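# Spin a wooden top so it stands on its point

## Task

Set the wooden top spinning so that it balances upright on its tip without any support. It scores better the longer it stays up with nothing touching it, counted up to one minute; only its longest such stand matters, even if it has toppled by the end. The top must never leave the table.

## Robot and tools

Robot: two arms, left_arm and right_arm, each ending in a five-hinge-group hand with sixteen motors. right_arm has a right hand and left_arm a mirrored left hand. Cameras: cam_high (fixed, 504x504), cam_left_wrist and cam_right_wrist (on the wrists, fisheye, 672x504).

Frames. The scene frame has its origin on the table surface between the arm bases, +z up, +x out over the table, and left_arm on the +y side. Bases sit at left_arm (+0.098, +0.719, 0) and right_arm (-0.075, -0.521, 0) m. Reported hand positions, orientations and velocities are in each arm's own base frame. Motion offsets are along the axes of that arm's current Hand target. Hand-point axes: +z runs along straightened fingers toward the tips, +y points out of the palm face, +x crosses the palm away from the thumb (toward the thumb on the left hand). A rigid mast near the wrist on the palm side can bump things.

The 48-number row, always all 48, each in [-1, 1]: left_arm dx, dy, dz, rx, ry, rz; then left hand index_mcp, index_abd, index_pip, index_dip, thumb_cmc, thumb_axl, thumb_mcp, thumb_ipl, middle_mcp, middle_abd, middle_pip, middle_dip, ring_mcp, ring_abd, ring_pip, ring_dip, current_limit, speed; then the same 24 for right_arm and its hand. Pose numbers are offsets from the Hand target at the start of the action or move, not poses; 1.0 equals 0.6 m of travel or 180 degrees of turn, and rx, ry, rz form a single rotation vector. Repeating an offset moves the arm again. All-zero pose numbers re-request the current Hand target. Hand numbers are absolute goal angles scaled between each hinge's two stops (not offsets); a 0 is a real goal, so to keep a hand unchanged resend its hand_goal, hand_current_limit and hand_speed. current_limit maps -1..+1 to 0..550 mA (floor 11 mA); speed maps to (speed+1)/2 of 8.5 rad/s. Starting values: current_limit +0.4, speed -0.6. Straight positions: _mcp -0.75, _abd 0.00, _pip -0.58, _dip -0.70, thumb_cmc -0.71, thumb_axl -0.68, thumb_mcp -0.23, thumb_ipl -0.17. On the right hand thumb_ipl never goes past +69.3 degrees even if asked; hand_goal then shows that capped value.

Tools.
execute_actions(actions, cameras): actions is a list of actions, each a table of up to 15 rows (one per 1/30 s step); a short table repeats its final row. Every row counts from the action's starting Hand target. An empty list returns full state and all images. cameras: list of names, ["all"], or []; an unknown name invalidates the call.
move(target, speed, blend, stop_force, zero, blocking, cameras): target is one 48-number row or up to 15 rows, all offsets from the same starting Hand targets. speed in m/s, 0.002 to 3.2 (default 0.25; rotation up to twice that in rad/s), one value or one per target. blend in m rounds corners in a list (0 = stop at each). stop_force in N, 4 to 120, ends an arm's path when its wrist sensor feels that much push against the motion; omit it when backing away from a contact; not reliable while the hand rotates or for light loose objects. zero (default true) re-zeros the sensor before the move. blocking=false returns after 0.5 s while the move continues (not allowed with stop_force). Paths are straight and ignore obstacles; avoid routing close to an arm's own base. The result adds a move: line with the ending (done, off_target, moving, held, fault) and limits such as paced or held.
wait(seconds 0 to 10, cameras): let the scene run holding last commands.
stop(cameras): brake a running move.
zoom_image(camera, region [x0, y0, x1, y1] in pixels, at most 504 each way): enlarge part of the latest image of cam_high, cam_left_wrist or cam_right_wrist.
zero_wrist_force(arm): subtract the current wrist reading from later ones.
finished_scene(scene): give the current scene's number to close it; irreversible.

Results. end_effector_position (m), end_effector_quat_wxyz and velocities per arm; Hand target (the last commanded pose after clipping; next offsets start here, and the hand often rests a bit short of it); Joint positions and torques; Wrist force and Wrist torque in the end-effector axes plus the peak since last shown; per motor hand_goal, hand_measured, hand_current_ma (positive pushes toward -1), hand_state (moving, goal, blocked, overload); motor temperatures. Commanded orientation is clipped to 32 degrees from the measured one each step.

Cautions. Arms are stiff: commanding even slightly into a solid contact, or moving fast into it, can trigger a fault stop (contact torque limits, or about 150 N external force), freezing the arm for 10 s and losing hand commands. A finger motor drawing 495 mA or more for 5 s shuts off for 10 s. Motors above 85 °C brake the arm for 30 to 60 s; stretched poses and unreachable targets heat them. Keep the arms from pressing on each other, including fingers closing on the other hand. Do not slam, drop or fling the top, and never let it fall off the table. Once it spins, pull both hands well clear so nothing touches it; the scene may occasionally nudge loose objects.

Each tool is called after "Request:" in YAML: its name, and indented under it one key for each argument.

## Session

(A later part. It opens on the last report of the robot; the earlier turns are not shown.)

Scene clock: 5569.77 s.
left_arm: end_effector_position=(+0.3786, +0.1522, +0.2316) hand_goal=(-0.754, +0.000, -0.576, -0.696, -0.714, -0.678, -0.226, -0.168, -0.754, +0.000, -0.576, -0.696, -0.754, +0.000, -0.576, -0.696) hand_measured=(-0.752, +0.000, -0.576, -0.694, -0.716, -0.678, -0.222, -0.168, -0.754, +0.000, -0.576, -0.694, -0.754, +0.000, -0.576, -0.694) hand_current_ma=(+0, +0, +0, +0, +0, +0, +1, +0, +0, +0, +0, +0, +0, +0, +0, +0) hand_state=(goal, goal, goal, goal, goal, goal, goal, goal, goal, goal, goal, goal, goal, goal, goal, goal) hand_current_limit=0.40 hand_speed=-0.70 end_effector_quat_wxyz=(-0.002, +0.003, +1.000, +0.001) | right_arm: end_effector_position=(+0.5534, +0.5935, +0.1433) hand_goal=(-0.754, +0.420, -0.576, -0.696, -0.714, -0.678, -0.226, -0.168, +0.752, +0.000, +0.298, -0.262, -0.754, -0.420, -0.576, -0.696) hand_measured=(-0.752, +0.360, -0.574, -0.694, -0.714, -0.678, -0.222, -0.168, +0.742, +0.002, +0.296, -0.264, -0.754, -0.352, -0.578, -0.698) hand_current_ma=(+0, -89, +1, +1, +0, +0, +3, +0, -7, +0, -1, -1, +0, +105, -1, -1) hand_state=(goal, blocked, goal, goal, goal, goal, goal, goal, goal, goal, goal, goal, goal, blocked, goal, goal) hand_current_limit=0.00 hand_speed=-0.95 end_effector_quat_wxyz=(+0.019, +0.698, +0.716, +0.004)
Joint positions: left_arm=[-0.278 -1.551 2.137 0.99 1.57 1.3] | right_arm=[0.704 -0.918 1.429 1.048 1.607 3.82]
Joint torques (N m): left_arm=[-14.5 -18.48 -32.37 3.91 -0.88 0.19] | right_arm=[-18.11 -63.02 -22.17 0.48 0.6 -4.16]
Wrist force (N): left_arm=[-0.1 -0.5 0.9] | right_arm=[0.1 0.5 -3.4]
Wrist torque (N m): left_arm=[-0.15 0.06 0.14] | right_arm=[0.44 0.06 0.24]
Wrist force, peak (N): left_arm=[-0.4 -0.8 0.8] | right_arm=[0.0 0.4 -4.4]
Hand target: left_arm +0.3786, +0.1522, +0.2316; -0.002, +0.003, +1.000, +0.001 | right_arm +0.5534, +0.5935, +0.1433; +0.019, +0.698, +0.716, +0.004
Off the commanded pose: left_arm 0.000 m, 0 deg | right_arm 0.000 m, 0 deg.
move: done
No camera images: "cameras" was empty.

Request:
move:
  target: [0,0,0,0,0,0,-0.754,0,-0.576,-0.696,-0.714,-0.678,-0.226,-0.168,-0.754,0,-0.576,-0.696,-0.754,0,-0.576,-0.696,0.4,-0.7,0,0,0,0,0,0,-0.776,0.42,-0.576,-0.696,-0.714,-0.678,-0.226,-0.168,0.753,0,0.299,-0.261,-0.732,-0.42,-0.576,-0.696,0,-0.97]
  speed: 0.004
  cameras: ["cam_right_wrist"]

Request:
zoom_image:
  camera: "cam_right_wrist"
  region: [260, 30, 370, 140]

Request:
move:
  target: [0,0,0,0,0,0,-0.754,0,-0.576,-0.696,-0.714,-0.678,-0.226,-0.168,-0.754,0,-0.576,-0.696,-0.754,0,-0.576,-0.696,0.4,-0.7,0,0,0,0,0,0,-0.784,0.42,-0.576,-0.696,-0.714,-0.678,-0.226,-0.168,0.753,0,0.299,-0.261,-0.726,-0.42,-0.576,-0.696,0,-0.97]
  speed: 0.004
  cameras: ["cam_right_wrist"]

Request:
zoom_image:
  camera: "cam_right_wrist"
  region: [260, 30, 370, 140]

Scene clock: 5579.63 s.
left_arm: end_effector_position=(+0.3786, +0.1522, +0.2316) hand_goal=(-0.754, +0.000, -0.576, -0.696, -0.714, -0.678, -0.226, -0.168, -0.754, +0.000, -0.576, -0.696, -0.754, +0.000, -0.576, -0.696) hand_measured=(-0.752, +0.000, -0.576, -0.694, -0.716, -0.678, -0.222, -0.168, -0.754, +0.000, -0.576, -0.694, -0.754, +0.000, -0.576, -0.694) hand_current_ma=(+0, +0, +0, +0, +0, +0, +1, +0, +0, +0, +0, +0, +0, +0, +0, +0) hand_state=(goal, goal, goal, goal, goal, goal, goal, goal, goal, goal, goal, goal, goal, goal, goal, goal) hand_current_limit=0.40 hand_speed=-0.70 end_effector_quat_wxyz=(-0.002, +0.003, +1.000, +0.001) | right_arm: end_effector_position=(+0.5534, +0.5935, +0.1433) hand_goal=(-0.776, +0.420, -0.576, -0.696, -0.714, -0.678, -0.226, -0.168, +0.752, +0.000, +0.298, -0.262, -0.732, -0.420, -0.576, -0.696) hand_measured=(-0.784, +0.376, -0.582, -0.698, -0.714, -0.678, -0.222, -0.168, +0.742, +0.002, +0.296, -0.264, -0.720, -0.364, -0.570, -0.694) hand_current_ma=(-5, -55, -2, +0, +0, +0, +3, +0, -7, +0, -1, -1, +9, +81, +3, +0) hand_state=(goal, blocked, goal, goal, goal, goal, goal, goal, goal, goal, goal, goal, goal, blocked, goal, goal) hand_current_limit=0.00 hand_speed=-0.97 end_effector_quat_wxyz=(+0.019, +0.698, +0.716, +0.004)
Joint positions: left_arm=[-0.278 -1.551 2.137 0.99 1.57 1.3] | right_arm=[0.704 -0.918 1.429 1.048 1.607 3.82]
Joint torques (N m): left_arm=[-14.77 -14.37 -32.56 4.11 -1.27 0.41] | right_arm=[-17.08 -89.52 -35.46 5.8 -0.78 -4.09]
Wrist force (N): left_arm=[-0.2 -0.6 0.8] | right_arm=[-0.4 0.1 -1.1]
Wrist torque (N m): left_arm=[-0.16 0.07 0.14] | right_arm=[0.20 0.06 0.19]
Wrist force, peak (N): left_arm=[-0.1 -0.3 1.3] | right_arm=[-0.1 0.3 -4.6]
Hand target: left_arm +0.3786, +0.1522, +0.2316; -0.002, +0.003, +1.000, +0.001 | right_arm +0.5534, +0.5935, +0.1433; +0.019, +0.698, +0.716, +0.004
Off the commanded pose: left_arm 0.000 m, 0 deg | right_arm 0.000 m, 0 deg.
move: done
Images, in order (width x height): cam_right_wrist 672x504.

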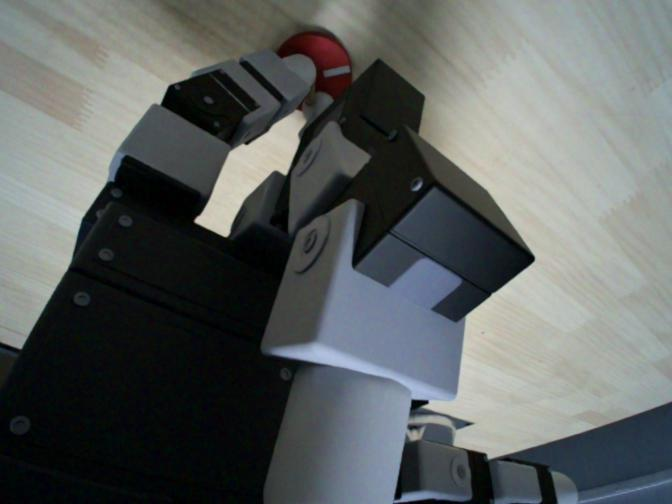

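Scaled by 4.582 from the camera's 672x504 image, which has a finer 960x720 frame.

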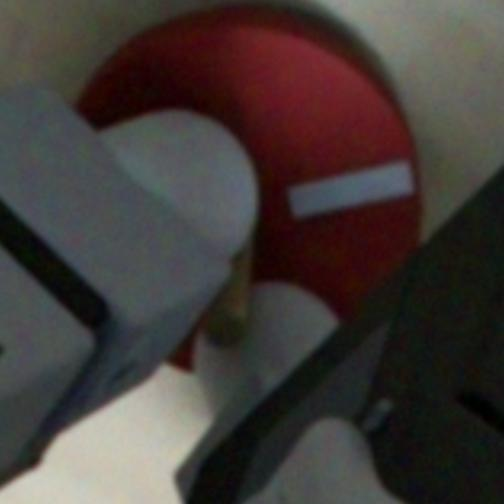

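Scene clock: 5580.13 s.
left_arm: end_effector_position=(+0.3786, +0.1522, +0.2316) hand_goal=(-0.754, +0.000, -0.576, -0.696, -0.714, -0.678, -0.226, -0.168, -0.754, +0.000, -0.576, -0.696, -0.754, +0.000, -0.576, -0.696) hand_measured=(-0.752, +0.000, -0.576, -0.694, -0.716, -0.678, -0.222, -0.168, -0.754, +0.000, -0.576, -0.694, -0.754, +0.000, -0.576, -0.694) hand_current_ma=(+0, +0, +0, +0, +0, +0, +1, +0, +0, +0, +0, +0, +0, +0, +0, +0) hand_state=(goal, goal, goal, goal, goal, goal, goal, goal, goal, goal, goal, goal, goal, goal, goal, goal) hand_current_limit=0.40 hand_speed=-0.70 end_effector_quat_wxyz=(-0.002, +0.003, +1.000, +0.001) | right_arm: end_effector_position=(+0.5534, +0.5935, +0.1433) hand_goal=(-0.784, +0.420, -0.576, -0.696, -0.714, -0.678, -0.226, -0.168, +0.752, +0.000, +0.298, -0.262, -0.726, -0.420, -0.576, -0.696) hand_measured=(-0.792, +0.382, -0.582, -0.698, -0.714, -0.678, -0.222, -0.168, +0.742, +0.002, +0.296, -0.264, -0.714, -0.370, -0.570, -0.694) hand_current_ma=(-6, -41, -3, +0, +0, +0, +3, +0, -7, +0, -1, -1, +9, +66, +3, +1) hand_state=(goal, blocked, goal, goal, goal, goal, goal, goal, goal, goal, goal, goal, goal, blocked, goal, goal) hand_current_limit=0.00 hand_speed=-0.97 end_effector_quat_wxyz=(+0.019, +0.698, +0.716, +0.004)
Joint positions: left_arm=[-0.278 -1.551 2.137 0.99 1.57 1.3] | right_arm=[0.704 -0.918 1.429 1.048 1.607 3.82]
Joint torques (N m): left_arm=[-13.69 -16.84 -32.55 3.89 -1.1 0.02] | right_arm=[-14.97 -90.73 -34.49 5.95 -0.78 -4.19]
Wrist force (N): left_arm=[-0.1 -0.5 0.9] | right_arm=[-0.4 0.4 -0.9]
Wrist torque (N m): left_arm=[-0.15 0.06 0.14] | right_arm=[0.24 0.05 0.19]
Wrist force, peak (N): left_arm=[-0.2 -0.5 1.1] | right_arm=[0.2 0.2 -1.5]
Hand target: left_arm +0.3786, +0.1522, +0.2316; -0.002, +0.003, +1.000, +0.001 | right_arm +0.5534, +0.5935, +0.1433; +0.019, +0.698, +0.716, +0.004
Off the commanded pose: left_arm 0.000 m, 0 deg | right_arm 0.000 m, 0 deg.
move: done
Images, in order (width x height): cam_right_wrist 672x504.

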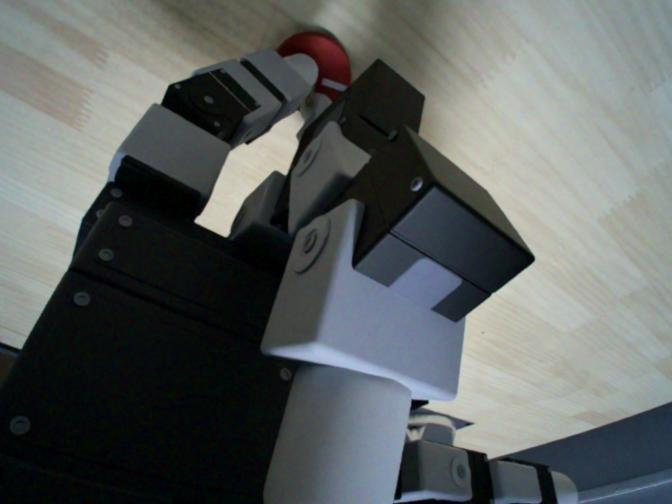

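Scaled by 4.582 from the camera's 672x504 image, which has a finer 960x720 frame.

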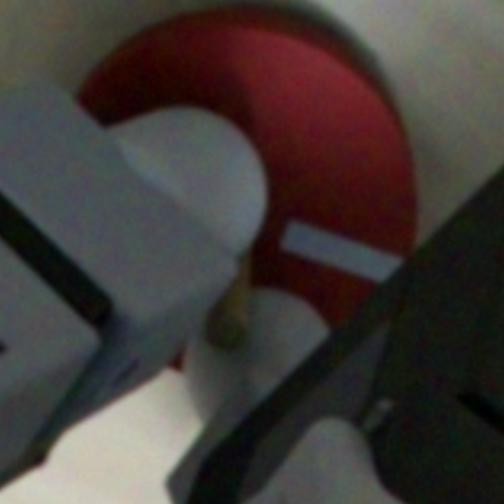

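Request:
move:
  target: [0,0,0,0,0,0,-0.754,0,-0.576,-0.696,-0.714,-0.678,-0.226,-0.168,-0.754,0,-0.576,-0.696,-0.754,0,-0.576,-0.696,0.4,-0.7,0,0,0.0,0,0,0,-0.732,0.42,-0.576,-0.696,-0.714,-0.678,-0.226,-0.168,0.753,0,0.299,-0.261,-0.776,-0.42,-0.576,-0.696,0,-0.97]
  speed: 0.004
  cameras: ["cam_right_wrist"]

Request:
zoom_image:
  camera: "cam_right_wrist"
  region: [260, 30, 370, 140]

Scene clock: 5586.60 s.
left_arm: end_effector_position=(+0.3786, +0.1522, +0.2316) hand_goal=(-0.754, +0.000, -0.576, -0.696, -0.714, -0.678, -0.226, -0.168, -0.754, +0.000, -0.576, -0.696, -0.754, +0.000, -0.576, -0.696) hand_measured=(-0.752, +0.000, -0.576, -0.694, -0.716, -0.678, -0.222, -0.168, -0.754, +0.000, -0.576, -0.694, -0.754, +0.000, -0.576, -0.694) hand_current_ma=(+0, +0, +0, +0, +0, +0, +1, +0, +0, +0, +0, +0, +0, +0, +0, +0) hand_state=(goal, goal, goal, goal, goal, goal, goal, goal, goal, goal, goal, goal, goal, goal, goal, goal) hand_current_limit=0.40 hand_speed=-0.70 end_effector_quat_wxyz=(-0.002, +0.003, +1.000, +0.001) | right_arm: end_effector_position=(+0.5534, +0.5935, +0.1433) hand_goal=(-0.732, +0.420, -0.576, -0.696, -0.714, -0.678, -0.226, -0.168, +0.752, +0.000, +0.298, -0.262, -0.776, -0.420, -0.576, -0.696) hand_measured=(-0.778, +0.382, -0.590, -0.702, -0.714, -0.678, -0.222, -0.168, +0.742, +0.002, +0.296, -0.264, -0.720, -0.370, -0.562, -0.690) hand_current_ma=(-78, -41, -10, -3, +0, +0, +3, +0, -7, +0, -1, -1, +108, +66, +11, +3) hand_state=(blocked, blocked, goal, goal, goal, goal, goal, goal, goal, goal, goal, goal, blocked, blocked, goal, goal) hand_current_limit=0.00 hand_speed=-0.97 end_effector_quat_wxyz=(+0.019, +0.698, +0.716, +0.004)
Joint positions: left_arm=[-0.278 -1.551 2.137 0.99 1.57 1.3] | right_arm=[0.704 -0.918 1.429 1.048 1.607 3.82]
Joint torques (N m): left_arm=[-16.83 -15.46 -33.07 3.62 -1.05 0.11] | right_arm=[-15.04 -92.23 -34.46 6.14 -0.77 -3.83]
Wrist force (N): left_arm=[-0.4 -0.7 0.9] | right_arm=[-0.1 0.6 -1.1]
Wrist torque (N m): left_arm=[-0.18 0.10 0.12] | right_arm=[0.29 0.03 0.21]
Wrist force, peak (N): left_arm=[-0.1 -0.4 1.3] | right_arm=[-0.3 0.6 -1.6]
Hand target: left_arm +0.3786, +0.1522, +0.2316; -0.002, +0.003, +1.000, +0.001 | right_arm +0.5534, +0.5935, +0.1433; +0.019, +0.698, +0.716, +0.004
Off the commanded pose: left_arm 0.000 m, 0 deg | right_arm 0.000 m, 0 deg.
move: done
Images, in order (width x height): cam_right_wrist 672x504.

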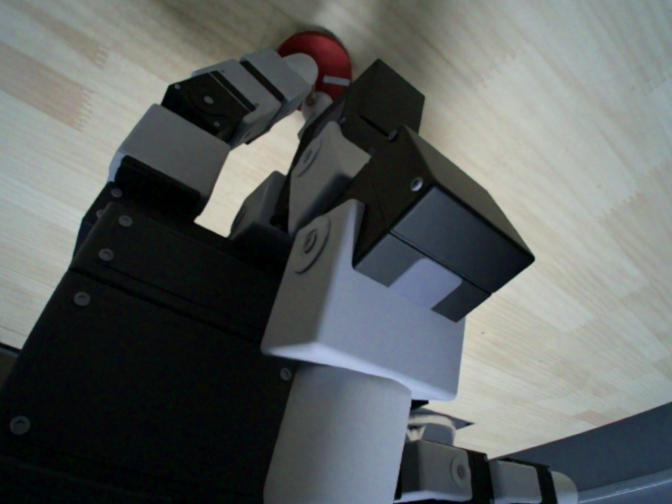

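Scaled by 4.582 from the camera's 672x504 image, which has a finer 960x720 frame.

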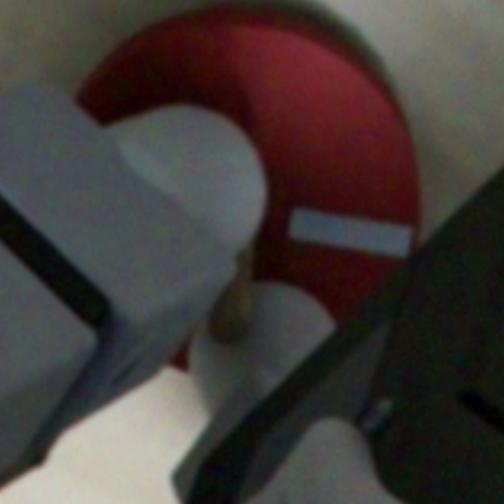

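Request:
move:
  target: [0,0,0,0,0,0,-0.754,0,-0.576,-0.696,-0.714,-0.678,-0.226,-0.168,-0.754,0,-0.576,-0.696,-0.754,0,-0.576,-0.696,0.4,-0.7,0,0,0.0,0,0,0,-0.715,0.42,-0.576,-0.696,-0.714,-0.678,-0.226,-0.168,0.753,0,0.299,-0.261,-0.793,-0.42,-0.576,-0.696,0,-0.97]
  speed: 0.004
  cameras: ["cam_right_wrist"]

Request:
zoom_image:
  camera: "cam_right_wrist"
  region: [260, 30, 370, 140]

Scene clock: 5596.63 s.
left_arm: end_effector_position=(+0.3786, +0.1522, +0.2316) hand_goal=(-0.754, +0.000, -0.576, -0.696, -0.714, -0.678, -0.226, -0.168, -0.754, +0.000, -0.576, -0.696, -0.754, +0.000, -0.576, -0.696) hand_measured=(-0.752, +0.000, -0.576, -0.694, -0.716, -0.678, -0.222, -0.168, -0.754, +0.000, -0.576, -0.694, -0.754, +0.000, -0.576, -0.694) hand_current_ma=(+0, +0, +0, +0, +0, +0, +1, +0, +0, +0, +0, +0, +0, +0, +0, +0) hand_state=(goal, goal, goal, goal, goal, goal, goal, goal, goal, goal, goal, goal, goal, goal, goal, goal) hand_current_limit=0.40 hand_speed=-0.70 end_effector_quat_wxyz=(-0.002, +0.003, +1.000, +0.001) | right_arm: end_effector_position=(+0.5534, +0.5935, +0.1433) hand_goal=(-0.716, +0.420, -0.576, -0.696, -0.714, -0.678, -0.226, -0.168, +0.752, +0.000, +0.298, -0.262, -0.794, -0.420, -0.576, -0.696) hand_measured=(-0.772, +0.382, -0.594, -0.704, -0.714, -0.678, -0.222, -0.168, +0.742, +0.002, +0.296, -0.264, -0.724, -0.370, -0.558, -0.688) hand_current_ma=(-106, -41, -16, -4, +0, +0, +3, +0, -7, +0, -1, -1, +150, +66, +16, +5) hand_state=(blocked, blocked, goal, goal, goal, goal, goal, goal, goal, goal, goal, goal, blocked, blocked, goal, goal) hand_current_limit=0.00 hand_speed=-0.97 end_effector_quat_wxyz=(+0.019, +0.698, +0.716, +0.004)
Joint positions: left_arm=[-0.278 -1.551 2.137 0.99 1.57 1.3] | right_arm=[0.704 -0.918 1.429 1.048 1.607 3.82]
Joint torques (N m): left_arm=[-13.53 -14.45 -32.23 3.97 -1.13 0.15] | right_arm=[-13.9 -92.89 -34.3 5.85 -0.48 -3.79]
Wrist force (N): left_arm=[-0.3 -0.4 0.8] | right_arm=[0.0 0.1 -1.1]
Wrist torque (N m): left_arm=[-0.12 0.08 0.12] | right_arm=[0.21 0.02 0.21]
Wrist force, peak (N): left_arm=[-0.1 -0.6 1.1] | right_arm=[-0.1 0.2 -1.6]
Hand target: left_arm +0.3786, +0.1522, +0.2316; -0.002, +0.003, +1.000, +0.001 | right_arm +0.5534, +0.5935, +0.1433; +0.019, +0.698, +0.716, +0.004
Off the commanded pose: left_arm 0.000 m, 0 deg | right_arm 0.000 m, 0 deg.
move: done
Images, in order (width x height): cam_right_wrist 672x504.

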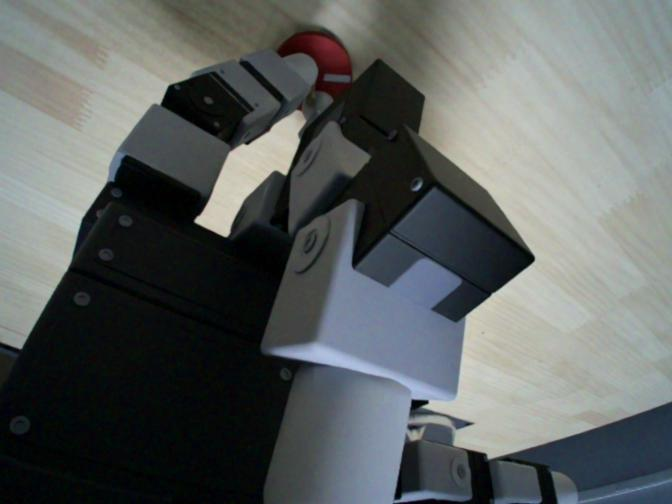

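Scaled by 4.582 from the camera's 672x504 image, which has a finer 960x720 frame.

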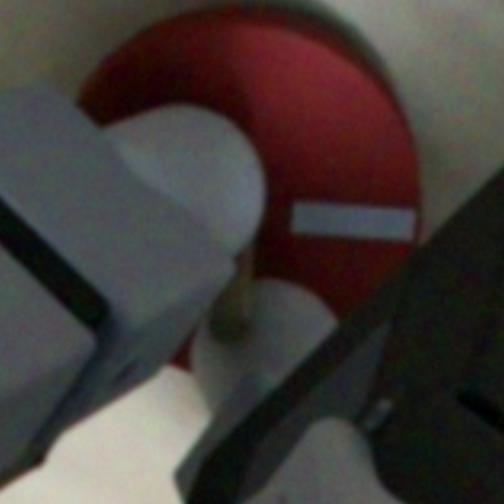

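Request:
move:
  target: [0,0,0,0,0,0,-0.754,0,-0.576,-0.696,-0.714,-0.678,-0.226,-0.168,-0.754,0,-0.576,-0.696,-0.754,0,-0.576,-0.696,0.4,-0.7,0,0,0.0,0,0,0,-0.690,0.42,-0.576,-0.696,-0.714,-0.678,-0.226,-0.168,0.753,0,0.299,-0.261,-0.818,-0.42,-0.576,-0.696,0,-0.97]
  speed: 0.004
  cameras: ["cam_right_wrist"]

Request:
zoom_image:
  camera: "cam_right_wrist"
  region: [260, 30, 370, 140]

Scene clock: 5604.60 s.
left_arm: end_effector_position=(+0.3786, +0.1522, +0.2316) hand_goal=(-0.754, +0.000, -0.576, -0.696, -0.714, -0.678, -0.226, -0.168, -0.754, +0.000, -0.576, -0.696, -0.754, +0.000, -0.576, -0.696) hand_measured=(-0.752, +0.000, -0.576, -0.694, -0.716, -0.678, -0.222, -0.168, -0.754, +0.000, -0.576, -0.694, -0.754, +0.000, -0.576, -0.694) hand_current_ma=(+0, +0, +0, +0, +0, +0, +1, +0, +0, +0, +0, +0, +0, +0, +0, +0) hand_state=(goal, goal, goal, goal, goal, goal, goal, goal, goal, goal, goal, goal, goal, goal, goal, goal) hand_current_limit=0.40 hand_speed=-0.70 end_effector_quat_wxyz=(-0.002, +0.003, +1.000, +0.001) | right_arm: end_effector_position=(+0.5534, +0.5935, +0.1433) hand_goal=(-0.690, +0.420, -0.576, -0.696, -0.714, -0.678, -0.226, -0.168, +0.752, +0.000, +0.298, -0.262, -0.818, -0.420, -0.576, -0.696) hand_measured=(-0.692, +0.414, -0.578, -0.698, -0.714, -0.678, -0.222, -0.168, +0.742, +0.002, +0.296, -0.264, -0.814, -0.412, -0.574, -0.694) hand_current_ma=(+0, -3, +0, -1, +0, +0, +3, +0, -7, +0, -1, -1, +2, +3, +1, +1) hand_state=(goal, goal, goal, goal, goal, goal, goal, goal, goal, goal, goal, goal, goal, goal, goal, goal) hand_current_limit=0.00 hand_speed=-0.97 end_effector_quat_wxyz=(+0.019, +0.698, +0.716, +0.004)
Joint positions: left_arm=[-0.278 -1.551 2.137 0.99 1.57 1.3] | right_arm=[0.704 -0.918 1.429 1.048 1.607 3.82]
Joint torques (N m): left_arm=[-14.62 -13.98 -32.29 3.68 -0.77 -0.13] | right_arm=[-12.25 -92.26 -34.3 5.94 -0.35 -3.19]
Wrist force (N): left_arm=[-0.2 -0.6 0.8] | right_arm=[0.1 0.4 -1.2]
Wrist torque (N m): left_arm=[-0.15 0.07 0.13] | right_arm=[0.25 0.02 0.23]
Wrist force, peak (N): left_arm=[-0.3 -0.6 1.2] | right_arm=[-0.4 0.0 -2.6]
Hand target: left_arm +0.3786, +0.1522, +0.2316; -0.002, +0.003, +1.000, +0.001 | right_arm +0.5534, +0.5935, +0.1433; +0.019, +0.698, +0.716, +0.004
Off the commanded pose: left_arm 0.000 m, 0 deg | right_arm 0.000 m, 0 deg.
move: done
Images, in order (width x height): cam_right_wrist 672x504.

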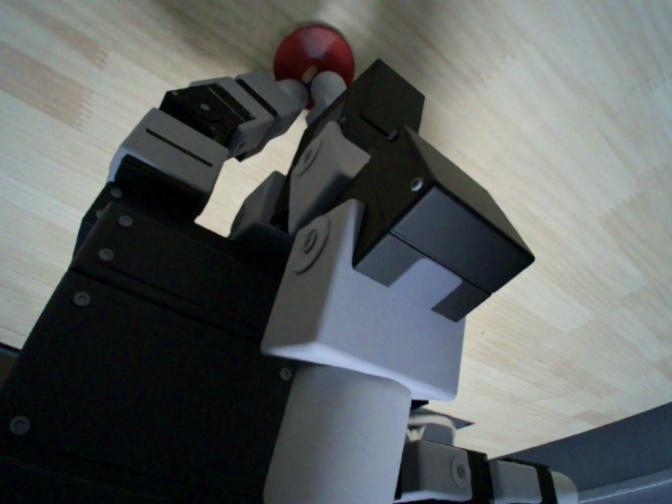

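Scaled by 4.582 from the camera's 672x504 image, which has a finer 960x720 frame.

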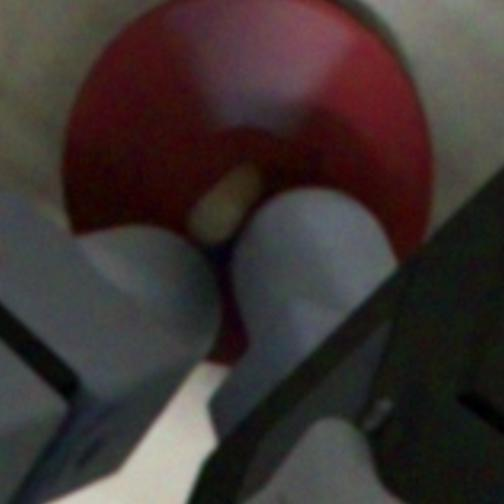

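Request:
execute_actions:
  actions:
    - [[0,0,0,0,0,0,-0.754,0,-0.576,-0.696,-0.714,-0.678,-0.226,-0.168,-0.754,0,-0.576,-0.696,-0.754,0,-0.576,-0.696,0.4,-0.7,0,0,-0.1,0,0,0,-0.690,0.40,-0.576,-0.696,-0.714,-0.678,-0.226,-0.168,0.753,0,0.299,-0.261,-0.818,-0.40,-0.576,-0.696,0,-0.97]]
  cameras: ["cam_right_wrist"]

Request:
zoom_image:
  camera: "cam_right_wrist"
  region: [260, 0, 370, 110]

Scene clock: 5614.23 s.
left_arm: end_effector_position=(+0.3786, +0.1522, +0.2316) hand_goal=(-0.754, +0.000, -0.576, -0.696, -0.714, -0.678, -0.226, -0.168, -0.754, +0.000, -0.576, -0.696, -0.754, +0.000, -0.576, -0.696) hand_measured=(-0.752, +0.000, -0.576, -0.694, -0.716, -0.678, -0.222, -0.168, -0.754, +0.000, -0.576, -0.694, -0.754, +0.000, -0.576, -0.694) hand_current_ma=(+0, +0, +0, +0, +0, +0, +1, +0, +0, +0, +0, +0, +0, +0, +0, +0) hand_state=(goal, goal, goal, goal, goal, goal, goal, goal, goal, goal, goal, goal, goal, goal, goal, goal) hand_current_limit=0.40 hand_speed=-0.70 end_effector_quat_wxyz=(-0.002, +0.003, +1.000, +0.001) | right_arm: end_effector_position=(+0.5514, +0.5947, +0.2032) hand_goal=(-0.690, +0.400, -0.576, -0.696, -0.714, -0.678, -0.226, -0.168, +0.752, +0.000, +0.298, -0.262, -0.818, -0.400, -0.576, -0.696) hand_measured=(-0.690, +0.402, -0.578, -0.698, -0.714, -0.678, -0.222, -0.168, +0.746, +0.002, +0.296, -0.264, -0.814, -0.402, -0.574, -0.694) hand_current_ma=(+0, +0, +0, -1, +0, +0, +2, +0, -3, +0, -1, -1, +1, +0, +1, +1) hand_state=(goal, goal, goal, goal, goal, goal, goal, goal, goal, goal, goal, goal, goal, goal, goal, goal) hand_current_limit=0.00 hand_speed=-0.97 end_effector_quat_wxyz=(+0.019, +0.698, +0.716, +0.004)
Joint positions: left_arm=[-0.278 -1.551 2.137 0.99 1.57 1.3] | right_arm=[0.707 -0.963 1.388 1.134 1.607 3.823]
Joint torques (N m): left_arm=[-12.46 -13.73 -31.06 4.03 -1.37 -0.42] | right_arm=[-17.81 -90.31 -39.67 6.17 2.48 -2.22]
Wrist force (N): left_arm=[-0.3 -0.3 0.7] | right_arm=[-0.1 0.1 -1.1]
Wrist torque (N m): left_arm=[-0.10 0.08 0.12] | right_arm=[0.20 0.05 -0.12]
Wrist force, peak (N): left_arm=[-0.4 -0.6 1.0] | right_arm=[-2.1 -1.0 23.6]
Hand target: left_arm +0.3786, +0.1522, +0.2316; -0.002, +0.003, +1.000, +0.001 | right_arm +0.5514, +0.5947, +0.2033; +0.019, +0.698, +0.716, +0.004
Off the commanded pose: left_arm 0.000 m, 0 deg | right_arm 0.000 m, 0 deg.
Step readings (end_effector_position of left_arm | right_arm):
0: (+0.3786, +0.1522, +0.2316) | (+0.5534, +0.5935, +0.1433)
1: (+0.3786, +0.1522, +0.2316) | (+0.5533, +0.5935, +0.1462)
2: (+0.3786, +0.1522, +0.2316) | (+0.5528, +0.5937, +0.1616)
4: (+0.3786, +0.1522, +0.2316) | (+0.5513, +0.5942, +0.1998)
8: (+0.3786, +0.1522, +0.2316) | (+0.5513, +0.5947, +0.2063)
15: (+0.3786, +0.1522, +0.2316) | (+0.5513, +0.5947, +0.2031)
Images, in order (width x height): cam_right_wrist 672x504.

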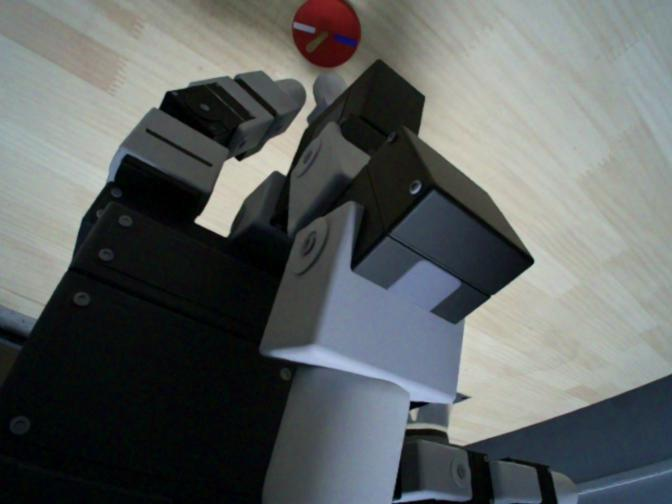

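Scaled by 4.582 from the camera's 672x504 image, which has a finer 960x720 frame.

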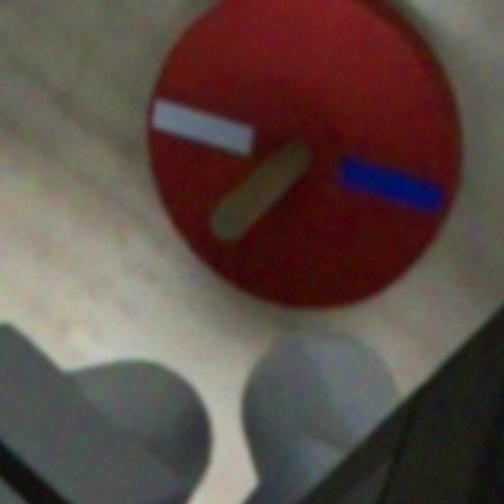

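Request:
move:
  target:
    - [0,0,0,0,0,0,-0.754,0,-0.576,-0.696,-0.714,-0.678,-0.226,-0.168,-0.754,0,-0.576,-0.696,-0.754,0,-0.576,-0.696,0.4,-0.7,0.0558,-0.0328,0.0117,-0.0549,-0.0604,-0.0004,-0.754,0.285,-0.576,-0.696,-0.714,-0.678,-0.226,-0.168,0.753,0,0.299,-0.261,-0.754,-0.285,-0.576,-0.696,0,-0.8]
  speed: 0.06
  cameras: ["cam_right_wrist"]

Request:
zoom_image:
  camera: "cam_right_wrist"
  region: [260, 0, 370, 110]

Scene clock: 5660.30 s.
left_arm: end_effector_position=(+0.3786, +0.1522, +0.2316) hand_goal=(-0.754, +0.000, -0.576, -0.696, -0.714, -0.678, -0.226, -0.168, -0.754, +0.000, -0.576, -0.696, -0.754, +0.000, -0.576, -0.696) hand_measured=(-0.752, +0.000, -0.576, -0.694, -0.716, -0.678, -0.222, -0.168, -0.754, +0.000, -0.576, -0.694, -0.754, +0.000, -0.576, -0.694) hand_current_ma=(+0, +0, +0, +0, +0, +0, +1, +0, +0, +0, +0, +0, +0, +0, +0, +0) hand_state=(goal, goal, goal, goal, goal, goal, goal, goal, goal, goal, goal, goal, goal, goal, goal, goal) hand_current_limit=0.40 hand_speed=-0.70 end_effector_quat_wxyz=(-0.002, +0.003, +1.000, +0.001) | right_arm: end_effector_position=(+0.5310, +0.6276, +0.1949) hand_goal=(-0.754, +0.284, -0.576, -0.696, -0.714, -0.678, -0.226, -0.168, +0.752, +0.000, +0.298, -0.262, -0.754, -0.286, -0.576, -0.696) hand_measured=(-0.752, +0.286, -0.578, -0.698, -0.714, -0.678, -0.222, -0.168, +0.746, +0.002, +0.296, -0.264, -0.756, -0.286, -0.574, -0.694) hand_current_ma=(+0, +0, +0, -1, +0, +0, +2, +0, -3, +0, -1, -1, +0, +0, +1, +1) hand_state=(goal, goal, goal, goal, goal, goal, goal, goal, goal, goal, goal, goal, goal, goal, goal, goal) hand_current_limit=0.00 hand_speed=-0.80 end_effector_quat_wxyz=(+0.146, +0.690, +0.708, +0.000)
Joint positions: left_arm=[-0.278 -1.551 2.137 0.99 1.57 1.3] | right_arm=[0.833 -0.888 1.337 1.133 1.864 3.951]
Joint torques (N m): left_arm=[-13.52 -14 -32.76 4.15 -1.72 -0.58] | right_arm=[-14.11 -97.89 -23.85 4.68 -1.7 -4.16]
Wrist force (N): left_arm=[-0.3 -0.5 0.9] | right_arm=[0.3 0.1 -1.6]
Wrist torque (N m): left_arm=[-0.15 0.08 0.12] | right_arm=[0.20 -0.04 -0.02]
Wrist force, peak (N): left_arm=[-0.1 -0.6 1.3] | right_arm=[-0.6 0.8 -1.8]
Hand target: left_arm +0.3786, +0.1522, +0.2316; -0.002, +0.003, +1.000, +0.001 | right_arm +0.5311, +0.6275, +0.1950; +0.146, +0.690, +0.708, +0.000
Off the commanded pose: left_arm 0.000 m, 0 deg | right_arm 0.000 m, 0 deg.
move: done
Images, in order (width x height): cam_right_wrist 672x504.

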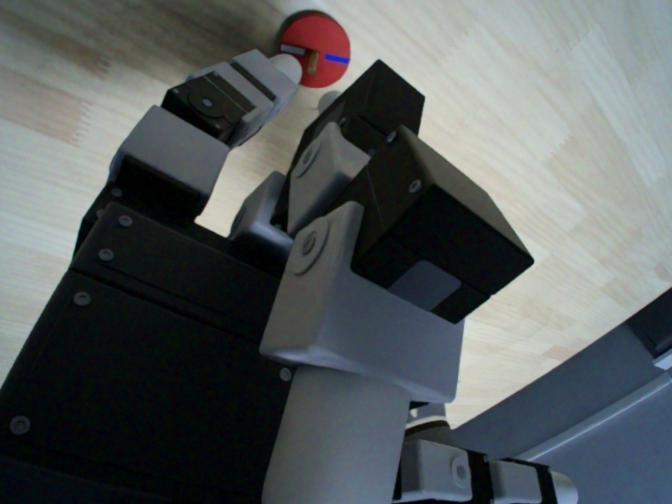

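Scaled by 4.582 from the camera's 672x504 image, which has a finer 960x720 frame.

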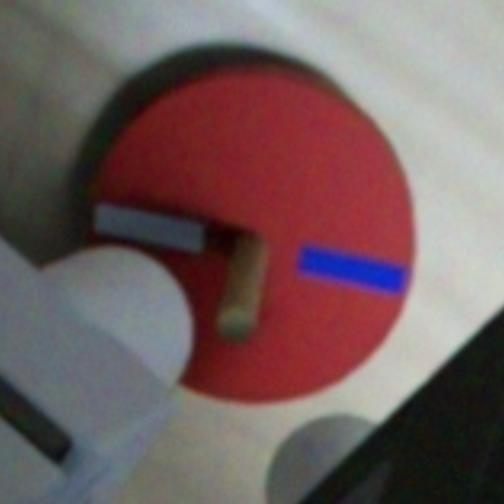

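Request:
move:
  target:
    - [0,0,0,0,0,0,-0.754,0,-0.576,-0.696,-0.714,-0.678,-0.226,-0.168,-0.754,0,-0.576,-0.696,-0.754,0,-0.576,-0.696,0.4,-0.7,0.002,-0.0017,0.0417,0,0,0,-0.754,0.285,-0.576,-0.696,-0.714,-0.678,-0.226,-0.168,0.753,0,0.299,-0.261,-0.754,-0.285,-0.576,-0.696,0,-0.8]
    - [0,0,0,0,0,0,-0.754,0,-0.576,-0.696,-0.714,-0.678,-0.226,-0.168,-0.754,0,-0.576,-0.696,-0.754,0,-0.576,-0.696,0.4,-0.7,0.003,-0.0017,0.0683,0,0,0,-0.754,0.285,-0.576,-0.696,-0.714,-0.678,-0.226,-0.168,0.753,0,0.299,-0.261,-0.754,-0.285,-0.576,-0.696,0,-0.8]
  speed: 0.05
  cameras: ["cam_right_wrist"]

Request:
zoom_image:
  camera: "cam_right_wrist"
  region: [260, 30, 370, 140]

Scene clock: 5670.67 s.
left_arm: end_effector_position=(+0.3786, +0.1522, +0.2316) hand_goal=(-0.754, +0.000, -0.576, -0.696, -0.714, -0.678, -0.226, -0.168, -0.754, +0.000, -0.576, -0.696, -0.754, +0.000, -0.576, -0.696) hand_measured=(-0.752, +0.000, -0.576, -0.694, -0.716, -0.678, -0.222, -0.168, -0.754, +0.000, -0.576, -0.694, -0.754, +0.000, -0.576, -0.694) hand_current_ma=(+0, +0, +0, +0, +0, +0, +1, +0, +0, +0, +0, +0, +0, +0, +0, +0) hand_state=(goal, goal, goal, goal, goal, goal, goal, goal, goal, goal, goal, goal, goal, goal, goal, goal) hand_current_limit=0.40 hand_speed=-0.70 end_effector_quat_wxyz=(-0.002, +0.003, +1.000, +0.001) | right_arm: end_effector_position=(+0.5387, +0.6208, +0.1548) hand_goal=(-0.754, +0.284, -0.576, -0.696, -0.714, -0.678, -0.226, -0.168, +0.752, +0.000, +0.298, -0.262, -0.754, -0.286, -0.576, -0.696) hand_measured=(-0.752, +0.286, -0.578, -0.698, -0.714, -0.678, -0.222, -0.168, +0.746, +0.002, +0.296, -0.264, -0.756, -0.286, -0.574, -0.694) hand_current_ma=(+0, +0, +0, -1, +0, +0, +2, +0, -3, +0, -1, -1, +0, +0, +1, +1) hand_state=(goal, goal, goal, goal, goal, goal, goal, goal, goal, goal, goal, goal, goal, goal, goal, goal) hand_current_limit=0.00 hand_speed=-0.80 end_effector_quat_wxyz=(+0.146, +0.690, +0.708, +0.000)
Joint positions: left_arm=[-0.278 -1.551 2.137 0.99 1.57 1.3] | right_arm=[0.82 -0.86 1.366 1.072 1.864 3.937]
Joint torques (N m): left_arm=[-14.25 -14.7 -31.95 4.07 -1.7 -0.28] | right_arm=[7.93 -98.62 -38.71 6.91 2.72 -0.38]
Wrist force (N): left_arm=[-0.2 -0.5 0.8] | right_arm=[0.0 0.2 -1.4]
Wrist torque (N m): left_arm=[-0.14 0.07 0.14] | right_arm=[0.22 -0.03 0.28]
Wrist force, peak (N): left_arm=[-0.5 -0.6 1.1] | right_arm=[0.0 0.2 -2.7]
Hand target: left_arm +0.3786, +0.1522, +0.2316; -0.002, +0.003, +1.000, +0.001 | right_arm +0.5386, +0.6209, +0.1551; +0.146, +0.690, +0.708, +0.000
Off the commanded pose: left_arm 0.000 m, 0 deg | right_arm 0.000 m, 0 deg.
move: done
Images, in order (width x height): cam_right_wrist 672x504.

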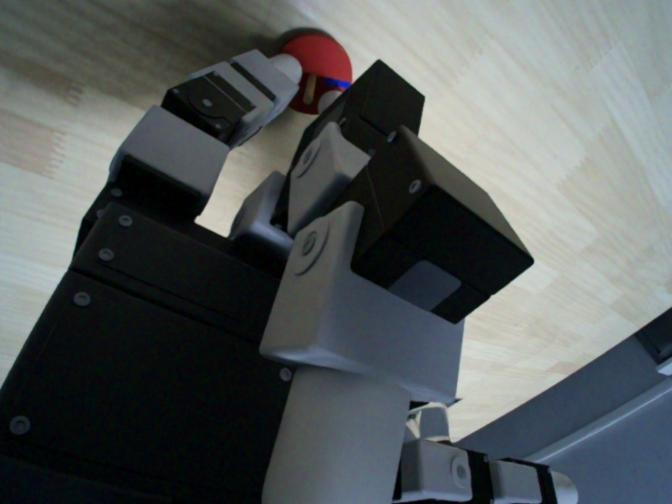

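Scaled by 4.582 from the camera's 672x504 image, which has a finer 960x720 frame.

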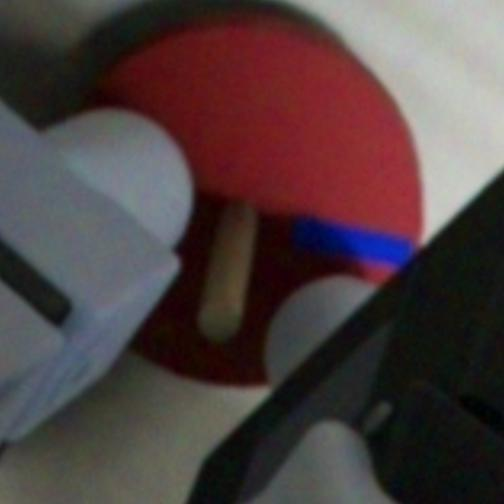

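Request:
move:
  target:
    - [0,0,0,0,0,0,-0.754,0,-0.576,-0.696,-0.714,-0.678,-0.226,-0.168,-0.754,0,-0.576,-0.696,-0.754,0,-0.576,-0.696,0.4,-0.7,0.005,-0.0012,-0.001,0,-0.009,0,-0.754,0.285,-0.576,-0.696,-0.714,-0.678,-0.226,-0.168,0.753,0,0.299,-0.261,-0.754,-0.285,-0.576,-0.696,0,-0.9]
    - [0,0,0,0,0,0,-0.754,0,-0.576,-0.696,-0.714,-0.678,-0.226,-0.168,-0.754,0,-0.576,-0.696,-0.754,0,-0.576,-0.696,0.4,-0.7,0.005,-0.0012,-0.001,0,-0.009,0,-0.754,0.335,-0.576,-0.696,-0.714,-0.678,-0.226,-0.168,0.753,0,0.299,-0.261,-0.754,-0.335,-0.576,-0.696,0,-0.9]
    - [0,0,0,0,0,0,-0.754,0,-0.576,-0.696,-0.714,-0.678,-0.226,-0.168,-0.754,0,-0.576,-0.696,-0.754,0,-0.576,-0.696,0.4,-0.7,0.005,-0.0012,-0.001,0,-0.009,0,-0.754,0.42,-0.576,-0.696,-0.714,-0.678,-0.226,-0.168,0.753,0,0.299,-0.261,-0.754,-0.42,-0.576,-0.696,0,-0.95]
  speed: 0.03
  cameras: ["cam_right_wrist"]

Request:
zoom_image:
  camera: "cam_right_wrist"
  region: [260, 30, 370, 140]

Scene clock: 5691.67 s.
left_arm: end_effector_position=(+0.3786, +0.1522, +0.2316) hand_goal=(-0.754, +0.000, -0.576, -0.696, -0.714, -0.678, -0.226, -0.168, -0.754, +0.000, -0.576, -0.696, -0.754, +0.000, -0.576, -0.696) hand_measured=(-0.752, +0.000, -0.576, -0.694, -0.716, -0.678, -0.222, -0.168, -0.754, +0.000, -0.576, -0.694, -0.754, +0.000, -0.576, -0.694) hand_current_ma=(+0, +0, +0, +0, +0, +0, +1, +0, +0, +0, +0, +0, +0, +0, +0, +0) hand_state=(goal, goal, goal, goal, goal, goal, goal, goal, goal, goal, goal, goal, goal, goal, goal, goal) hand_current_limit=0.40 hand_speed=-0.70 end_effector_quat_wxyz=(-0.002, +0.003, +1.000, +0.001) | right_arm: end_effector_position=(+0.5378, +0.6239, +0.1550) hand_goal=(-0.754, +0.420, -0.576, -0.696, -0.714, -0.678, -0.226, -0.168, +0.752, +0.000, +0.298, -0.262, -0.754, -0.420, -0.576, -0.696) hand_measured=(-0.752, +0.360, -0.578, -0.698, -0.714, -0.678, -0.222, -0.168, +0.746, +0.002, +0.296, -0.264, -0.756, -0.352, -0.574, -0.694) hand_current_ma=(+0, -91, +0, -1, +0, +0, +2, +0, -3, +0, -1, -1, +0, +105, +1, +1) hand_state=(goal, blocked, goal, goal, goal, goal, goal, goal, goal, goal, goal, goal, goal, blocked, goal, goal) hand_current_limit=0.00 hand_speed=-0.95 end_effector_quat_wxyz=(+0.156, +0.690, +0.706, -0.010)
Joint positions: left_arm=[-0.278 -1.551 2.137 0.99 1.57 1.3] | right_arm=[0.829 -0.844 1.347 1.099 1.884 3.953]
Joint torques (N m): left_arm=[-15.38 -16.35 -32.14 3.91 -1.6 -0.68] | right_arm=[-16.89 -99.45 -24.45 0.59 -1.54 -3.86]
Wrist force (N): left_arm=[-0.5 -0.4 0.6] | right_arm=[0.1 0.3 -1.2]
Wrist torque (N m): left_arm=[-0.11 0.10 0.11] | right_arm=[0.21 -0.04 -0.02]
Wrist force, peak (N): left_arm=[-0.6 -0.5 1.2] | right_arm=[0.2 0.8 -2.0]
Hand target: left_arm +0.3786, +0.1522, +0.2316; -0.002, +0.003, +1.000, +0.001 | right_arm +0.5378, +0.6239, +0.1550; +0.156, +0.690, +0.706, -0.010
Off the commanded pose: left_arm 0.000 m, 0 deg | right_arm 0.000 m, 0 deg.
move: done
Images, in order (width x height): cam_right_wrist 672x504.

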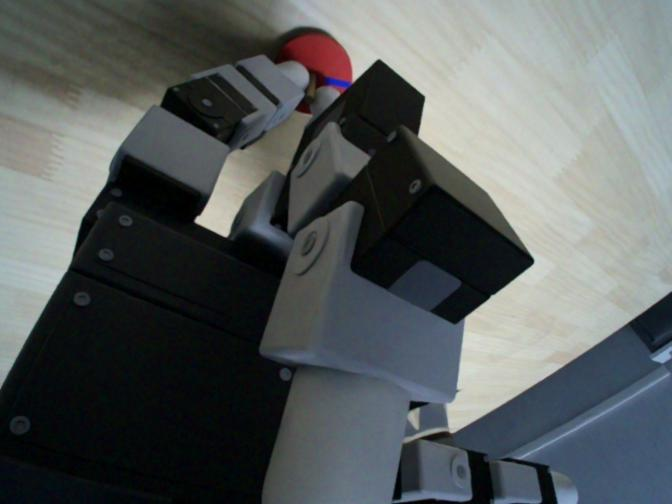

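Scaled by 4.582 from the camera's 672x504 image, which has a finer 960x720 frame.

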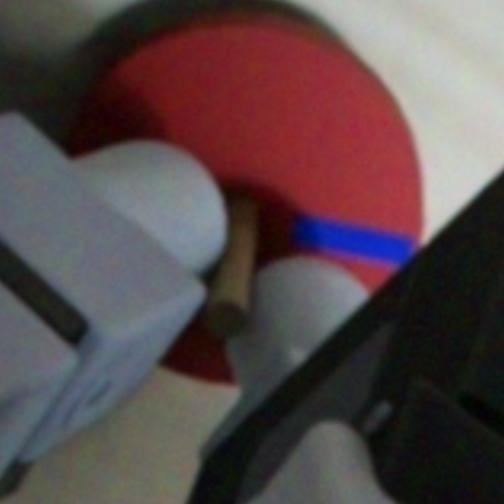

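Request:
move:
  target:
    - [0,0,0,0,0,0,-0.754,0,-0.576,-0.696,-0.714,-0.678,-0.226,-0.168,-0.754,0,-0.576,-0.696,-0.754,0,-0.576,-0.696,0.4,-0.7,-0.0031,0.0027,-0.01265,0,0,0,-0.754,0.42,-0.576,-0.696,-0.714,-0.678,-0.226,-0.168,0.753,0,0.299,-0.261,-0.754,-0.42,-0.576,-0.696,0,-0.95]
    - [0,0,0,0,0,0,-0.754,0,-0.576,-0.696,-0.714,-0.678,-0.226,-0.168,-0.754,0,-0.576,-0.696,-0.754,0,-0.576,-0.696,0.4,-0.7,-0.0348,0.0275,0.0197,0.0501,0.0624,0.0009,-0.754,0.42,-0.576,-0.696,-0.714,-0.678,-0.226,-0.168,0.753,0,0.299,-0.261,-0.754,-0.42,-0.576,-0.696,0,-0.95]
  speed: 0.04
  cameras: []

Request:
move:
  target: [0,0,0,0,0,0,-0.754,0,-0.576,-0.696,-0.714,-0.678,-0.226,-0.168,-0.754,0,-0.576,-0.696,-0.754,0,-0.576,-0.696,0.4,-0.7,0,0,0.0105,0,0,0,-0.754,0.42,-0.576,-0.696,-0.714,-0.678,-0.226,-0.168,0.753,0,0.299,-0.261,-0.754,-0.42,-0.576,-0.696,0,-0.95]
  speed: 0.01
  cameras: []

Request:
move:
  target: [0,0,0,0,0,0,-0.754,0,-0.576,-0.696,-0.714,-0.678,-0.226,-0.168,-0.754,0,-0.576,-0.696,-0.754,0,-0.576,-0.696,0.4,-0.7,0,0,0.001,0,0,0,-0.754,0.42,-0.576,-0.696,-0.714,-0.678,-0.226,-0.168,0.753,0,0.299,-0.261,-0.754,-0.42,-0.576,-0.696,0,-0.95]
  speed: 0.004
  cameras: []

Request:
move:
  target: [0,0,0,0,0,0,-0.754,0,-0.576,-0.696,-0.714,-0.678,-0.226,-0.168,-0.754,0,-0.576,-0.696,-0.754,0,-0.576,-0.696,0.4,-0.7,0,0,0.001,0,0,0,-0.754,0.42,-0.576,-0.696,-0.714,-0.678,-0.226,-0.168,0.753,0,0.299,-0.261,-0.754,-0.42,-0.576,-0.696,0,-0.95]
  speed: 0.004
  cameras: ["cam_right_wrist"]

Request:
zoom_image:
  camera: "cam_right_wrist"
  region: [260, 30, 370, 140]

Scene clock: 5730.57 s.
left_arm: end_effector_position=(+0.3786, +0.1522, +0.2316) hand_goal=(-0.754, +0.000, -0.576, -0.696, -0.714, -0.678, -0.226, -0.168, -0.754, +0.000, -0.576, -0.696, -0.754, +0.000, -0.576, -0.696) hand_measured=(-0.752, +0.000, -0.576, -0.694, -0.716, -0.678, -0.222, -0.168, -0.754, +0.000, -0.576, -0.694, -0.754, +0.000, -0.576, -0.694) hand_current_ma=(+0, +0, +0, +0, +0, +0, +1, +0, +0, +0, +0, +0, +0, +0, +0, +0) hand_state=(goal, goal, goal, goal, goal, goal, goal, goal, goal, goal, goal, goal, goal, goal, goal, goal) hand_current_limit=0.40 hand_speed=-0.70 end_effector_quat_wxyz=(-0.002, +0.003, +1.000, +0.001) | right_arm: end_effector_position=(+0.5564, +0.6015, +0.1520) hand_goal=(-0.754, +0.420, -0.576, -0.696, -0.714, -0.678, -0.226, -0.168, +0.752, +0.000, +0.298, -0.262, -0.754, -0.420, -0.576, -0.696) hand_measured=(-0.752, +0.360, -0.578, -0.698, -0.714, -0.678, -0.222, -0.168, +0.746, +0.002, +0.296, -0.264, -0.756, -0.352, -0.574, -0.694) hand_current_ma=(+0, -90, +0, -1, +0, +0, +2, +0, -3, +0, -1, -1, +0, +104, +1, +1) hand_state=(goal, blocked, goal, goal, goal, goal, goal, goal, goal, goal, goal, goal, goal, blocked, goal, goal) hand_current_limit=0.00 hand_speed=-0.95 end_effector_quat_wxyz=(+0.032, +0.699, +0.714, +0.002) end_effector_velocity=(+0.001, -0.001, +0.002) end_effector_angular_velocity=(-0.003, -0.005, -0.002)
Joint positions: left_arm=[-0.278 -1.551 2.137 0.99 1.57 1.3] | right_arm=[0.718 -0.907 1.397 1.071 1.634 3.838]
Joint velocities: left_arm=[within noise] | right_arm=[0 -0.002 0.001 0 0.006 0.002]
Joint torques (N m): left_arm=[-12.25 -17.56 -31.93 3.7 -2.03 -0.2] | right_arm=[23.95 -75.5 -35.73 2.06 2.71 2.25]
Wrist force (N): left_arm=[-0.1 -0.4 0.7] | right_arm=[-0.1 0.5 -0.9]
Wrist torque (N m): left_arm=[-0.12 0.06 0.13] | right_arm=[0.25 0.02 0.22]
Wrist force, peak (N): left_arm=[-0.3 -0.5 1.3] | right_arm=[0.2 0.6 -1.9]
Hand target: left_arm +0.3786, +0.1522, +0.2316; -0.002, +0.003, +1.000, +0.001 | right_arm +0.5563, +0.6017, +0.1519; +0.032, +0.699, +0.714, +0.002
Off the commanded pose: left_arm 0.000 m, 0 deg | right_arm 0.000 m, 0 deg.
move: done
No camera images: "cameras" was empty.

Scene clock: 5731.43 s.
left_arm: end_effector_position=(+0.3786, +0.1522, +0.2316) hand_goal=(-0.754, +0.000, -0.576, -0.696, -0.714, -0.678, -0.226, -0.168, -0.754, +0.000, -0.576, -0.696, -0.754, +0.000, -0.576, -0.696) hand_measured=(-0.752, +0.000, -0.576, -0.694, -0.716, -0.678, -0.222, -0.168, -0.754, +0.000, -0.576, -0.694, -0.754, +0.000, -0.576, -0.694) hand_current_ma=(+0, +0, +0, +0, +0, +0, +1, +0, +0, +0, +0, +0, +0, +0, +0, +0) hand_state=(goal, goal, goal, goal, goal, goal, goal, goal, goal, goal, goal, goal, goal, goal, goal, goal) hand_current_limit=0.40 hand_speed=-0.70 end_effector_quat_wxyz=(-0.002, +0.003, +1.000, +0.001) | right_arm: end_effector_position=(+0.5566, +0.6015, +0.1455) hand_goal=(-0.754, +0.420, -0.576, -0.696, -0.714, -0.678, -0.226, -0.168, +0.752, +0.000, +0.298, -0.262, -0.754, -0.420, -0.576, -0.696) hand_measured=(-0.752, +0.360, -0.578, -0.698, -0.714, -0.678, -0.222, -0.168, +0.746, +0.002, +0.296, -0.264, -0.756, -0.352, -0.574, -0.694) hand_current_ma=(+0, -90, +0, -1, +0, +0, +2, +0, -3, +0, -1, -1, +0, +104, +1, +1) hand_state=(goal, blocked, goal, goal, goal, goal, goal, goal, goal, goal, goal, goal, goal, blocked, goal, goal) hand_current_limit=0.00 hand_speed=-0.95 end_effector_quat_wxyz=(+0.032, +0.699, +0.714, +0.002)
Joint positions: left_arm=[-0.278 -1.551 2.137 0.99 1.57 1.3] | right_arm=[0.718 -0.902 1.401 1.062 1.634 3.838]
Joint torques (N m): left_arm=[-12.35 -15.34 -31.23 3.78 -1.95 -0.7] | right_arm=[-18.85 -75.97 -27.82 2.84 2.58 -4.13]
Wrist force (N): left_arm=[-0.2 -0.2 0.9] | right_arm=[-0.2 0.5 -1.0]
Wrist torque (N m): left_arm=[-0.10 0.07 0.12] | right_arm=[0.27 0.04 0.21]
Wrist force, peak (N): left_arm=[0.0 -0.6 1.0] | right_arm=[-0.4 0.6 -1.4]
Hand target: left_arm +0.3786, +0.1522, +0.2316; -0.002, +0.003, +1.000, +0.001 | right_arm +0.5566, +0.6014, +0.1457; +0.032, +0.699, +0.714, +0.002
Off the commanded pose: left_arm 0.000 m, 0 deg | right_arm 0.000 m, 0 deg.
move: done
No camera images: "cameras" was empty.

Scene clock: 5732.13 s.
left_arm: end_effector_position=(+0.3786, +0.1522, +0.2316) hand_goal=(-0.754, +0.000, -0.576, -0.696, -0.714, -0.678, -0.226, -0.168, -0.754, +0.000, -0.576, -0.696, -0.754, +0.000, -0.576, -0.696) hand_measured=(-0.752, +0.000, -0.576, -0.694, -0.716, -0.678, -0.222, -0.168, -0.754, +0.000, -0.576, -0.694, -0.754, +0.000, -0.576, -0.694) hand_current_ma=(+0, +0, +0, +0, +0, +0, +1, +0, +0, +0, +0, +0, +0, +0, +0, +0) hand_state=(goal, goal, goal, goal, goal, goal, goal, goal, goal, goal, goal, goal, goal, goal, goal, goal) hand_current_limit=0.40 hand_speed=-0.70 end_effector_quat_wxyz=(-0.002, +0.003, +1.000, +0.001) | right_arm: end_effector_position=(+0.5567, +0.6014, +0.1450) hand_goal=(-0.754, +0.420, -0.576, -0.696, -0.714, -0.678, -0.226, -0.168, +0.752, +0.000, +0.298, -0.262, -0.754, -0.420, -0.576, -0.696) hand_measured=(-0.752, +0.360, -0.578, -0.698, -0.714, -0.678, -0.222, -0.168, +0.746, +0.002, +0.296, -0.264, -0.756, -0.352, -0.574, -0.694) hand_current_ma=(+0, -90, +0, -1, +0, +0, +2, +0, -3, +0, -1, -1, +0, +104, +1, +1) hand_state=(goal, blocked, goal, goal, goal, goal, goal, goal, goal, goal, goal, goal, goal, blocked, goal, goal) hand_current_limit=0.00 hand_speed=-0.95 end_effector_quat_wxyz=(+0.032, +0.699, +0.714, +0.002)
Joint positions: left_arm=[-0.278 -1.551 2.137 0.99 1.57 1.3] | right_arm=[0.718 -0.902 1.402 1.061 1.634 3.838]
Joint torques (N m): left_arm=[-13.75 -15.04 -30.99 3.78 -2.27 -0.56] | right_arm=[-16.59 -65.76 -24.15 0.85 2.62 -4.16]
Wrist force (N): left_arm=[-0.2 -0.5 0.6] | right_arm=[-0.2 0.4 -0.8]
Wrist torque (N m): left_arm=[-0.12 0.07 0.13] | right_arm=[0.23 0.02 0.22]
Wrist force, peak (N): left_arm=[0.0 -0.7 1.1] | right_arm=[-0.1 0.7 -1.4]
Hand target: left_arm +0.3786, +0.1522, +0.2316; -0.002, +0.003, +1.000, +0.001 | right_arm +0.5567, +0.6014, +0.1451; +0.032, +0.699, +0.714, +0.002
Off the commanded pose: left_arm 0.000 m, 0 deg | right_arm 0.000 m, 0 deg.
move: done
No camera images: "cameras" was empty.

Scene clock: 5732.83 s.
left_arm: end_effector_position=(+0.3786, +0.1522, +0.2316) hand_goal=(-0.754, +0.000, -0.576, -0.696, -0.714, -0.678, -0.226, -0.168, -0.754, +0.000, -0.576, -0.696, -0.754, +0.000, -0.576, -0.696) hand_measured=(-0.752, +0.000, -0.576, -0.694, -0.716, -0.678, -0.222, -0.168, -0.754, +0.000, -0.576, -0.694, -0.754, +0.000, -0.576, -0.694) hand_current_ma=(+0, +0, +0, +0, +0, +0, +1, +0, +0, +0, +0, +0, +0, +0, +0, +0) hand_state=(goal, goal, goal, goal, goal, goal, goal, goal, goal, goal, goal, goal, goal, goal, goal, goal) hand_current_limit=0.40 hand_speed=-0.70 end_effector_quat_wxyz=(-0.002, +0.003, +1.000, +0.001) | right_arm: end_effector_position=(+0.5567, +0.6014, +0.1444) hand_goal=(-0.754, +0.420, -0.576, -0.696, -0.714, -0.678, -0.226, -0.168, +0.752, +0.000, +0.298, -0.262, -0.754, -0.420, -0.576, -0.696) hand_measured=(-0.752, +0.360, -0.576, -0.698, -0.714, -0.678, -0.222, -0.168, +0.746, +0.002, +0.296, -0.264, -0.754, -0.354, -0.574, -0.694) hand_current_ma=(+0, -89, +0, +0, +0, +0, +2, +0, -3, +0, -1, -1, +0, +103, +1, +1) hand_state=(goal, blocked, goal, goal, goal, goal, goal, goal, goal, goal, goal, goal, goal, blocked, goal, goal) hand_current_limit=0.00 hand_speed=-0.95 end_effector_quat_wxyz=(+0.032, +0.699, +0.714, +0.002)
Joint positions: left_arm=[-0.278 -1.551 2.137 0.99 1.57 1.3] | right_arm=[0.718 -0.901 1.402 1.06 1.634 3.838]
Joint torques (N m): left_arm=[-15 -15.43 -31.73 3.73 -2.56 -0.38] | right_arm=[-17.2 -64.62 -22.7 0.41 2.55 -4.37]
Wrist force (N): left_arm=[-0.1 -0.3 0.7] | right_arm=[-0.2 0.4 -3.8]
Wrist torque (N m): left_arm=[-0.11 0.06 0.14] | right_arm=[0.38 0.07 0.23]
Wrist force, peak (N): left_arm=[-0.1 -0.7 1.1] | right_arm=[0.2 0.5 -4.0]
Hand target: left_arm +0.3786, +0.1522, +0.2316; -0.002, +0.003, +1.000, +0.001 | right_arm +0.5567, +0.6014, +0.1445; +0.032, +0.699, +0.714, +0.002
Off the commanded pose: left_arm 0.000 m, 0 deg | right_arm 0.000 m, 0 deg.
move: done
Images, in order (width x height): cam_right_wrist 672x504.

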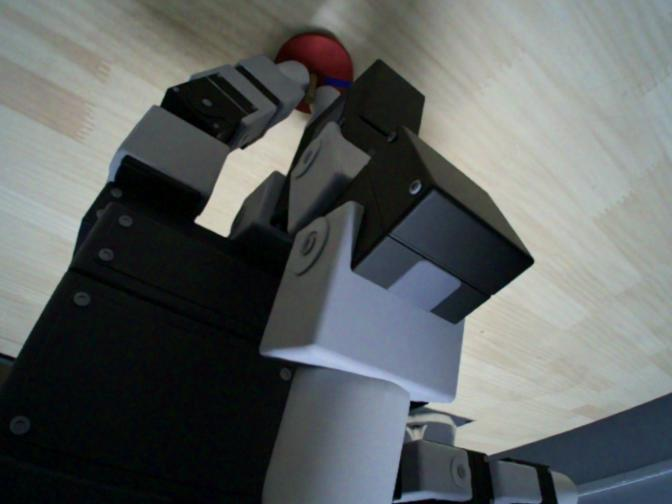

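Scaled by 4.582 from the camera's 672x504 image, which has a finer 960x720 frame.

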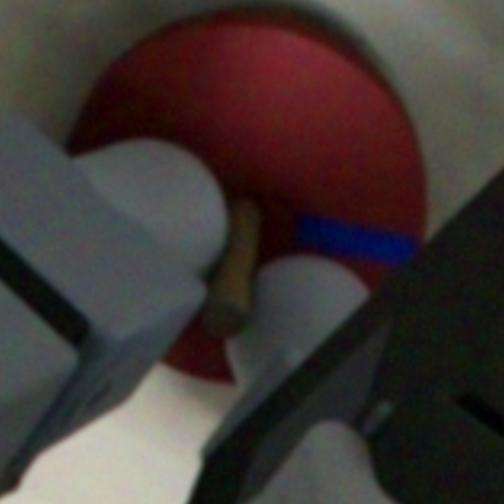

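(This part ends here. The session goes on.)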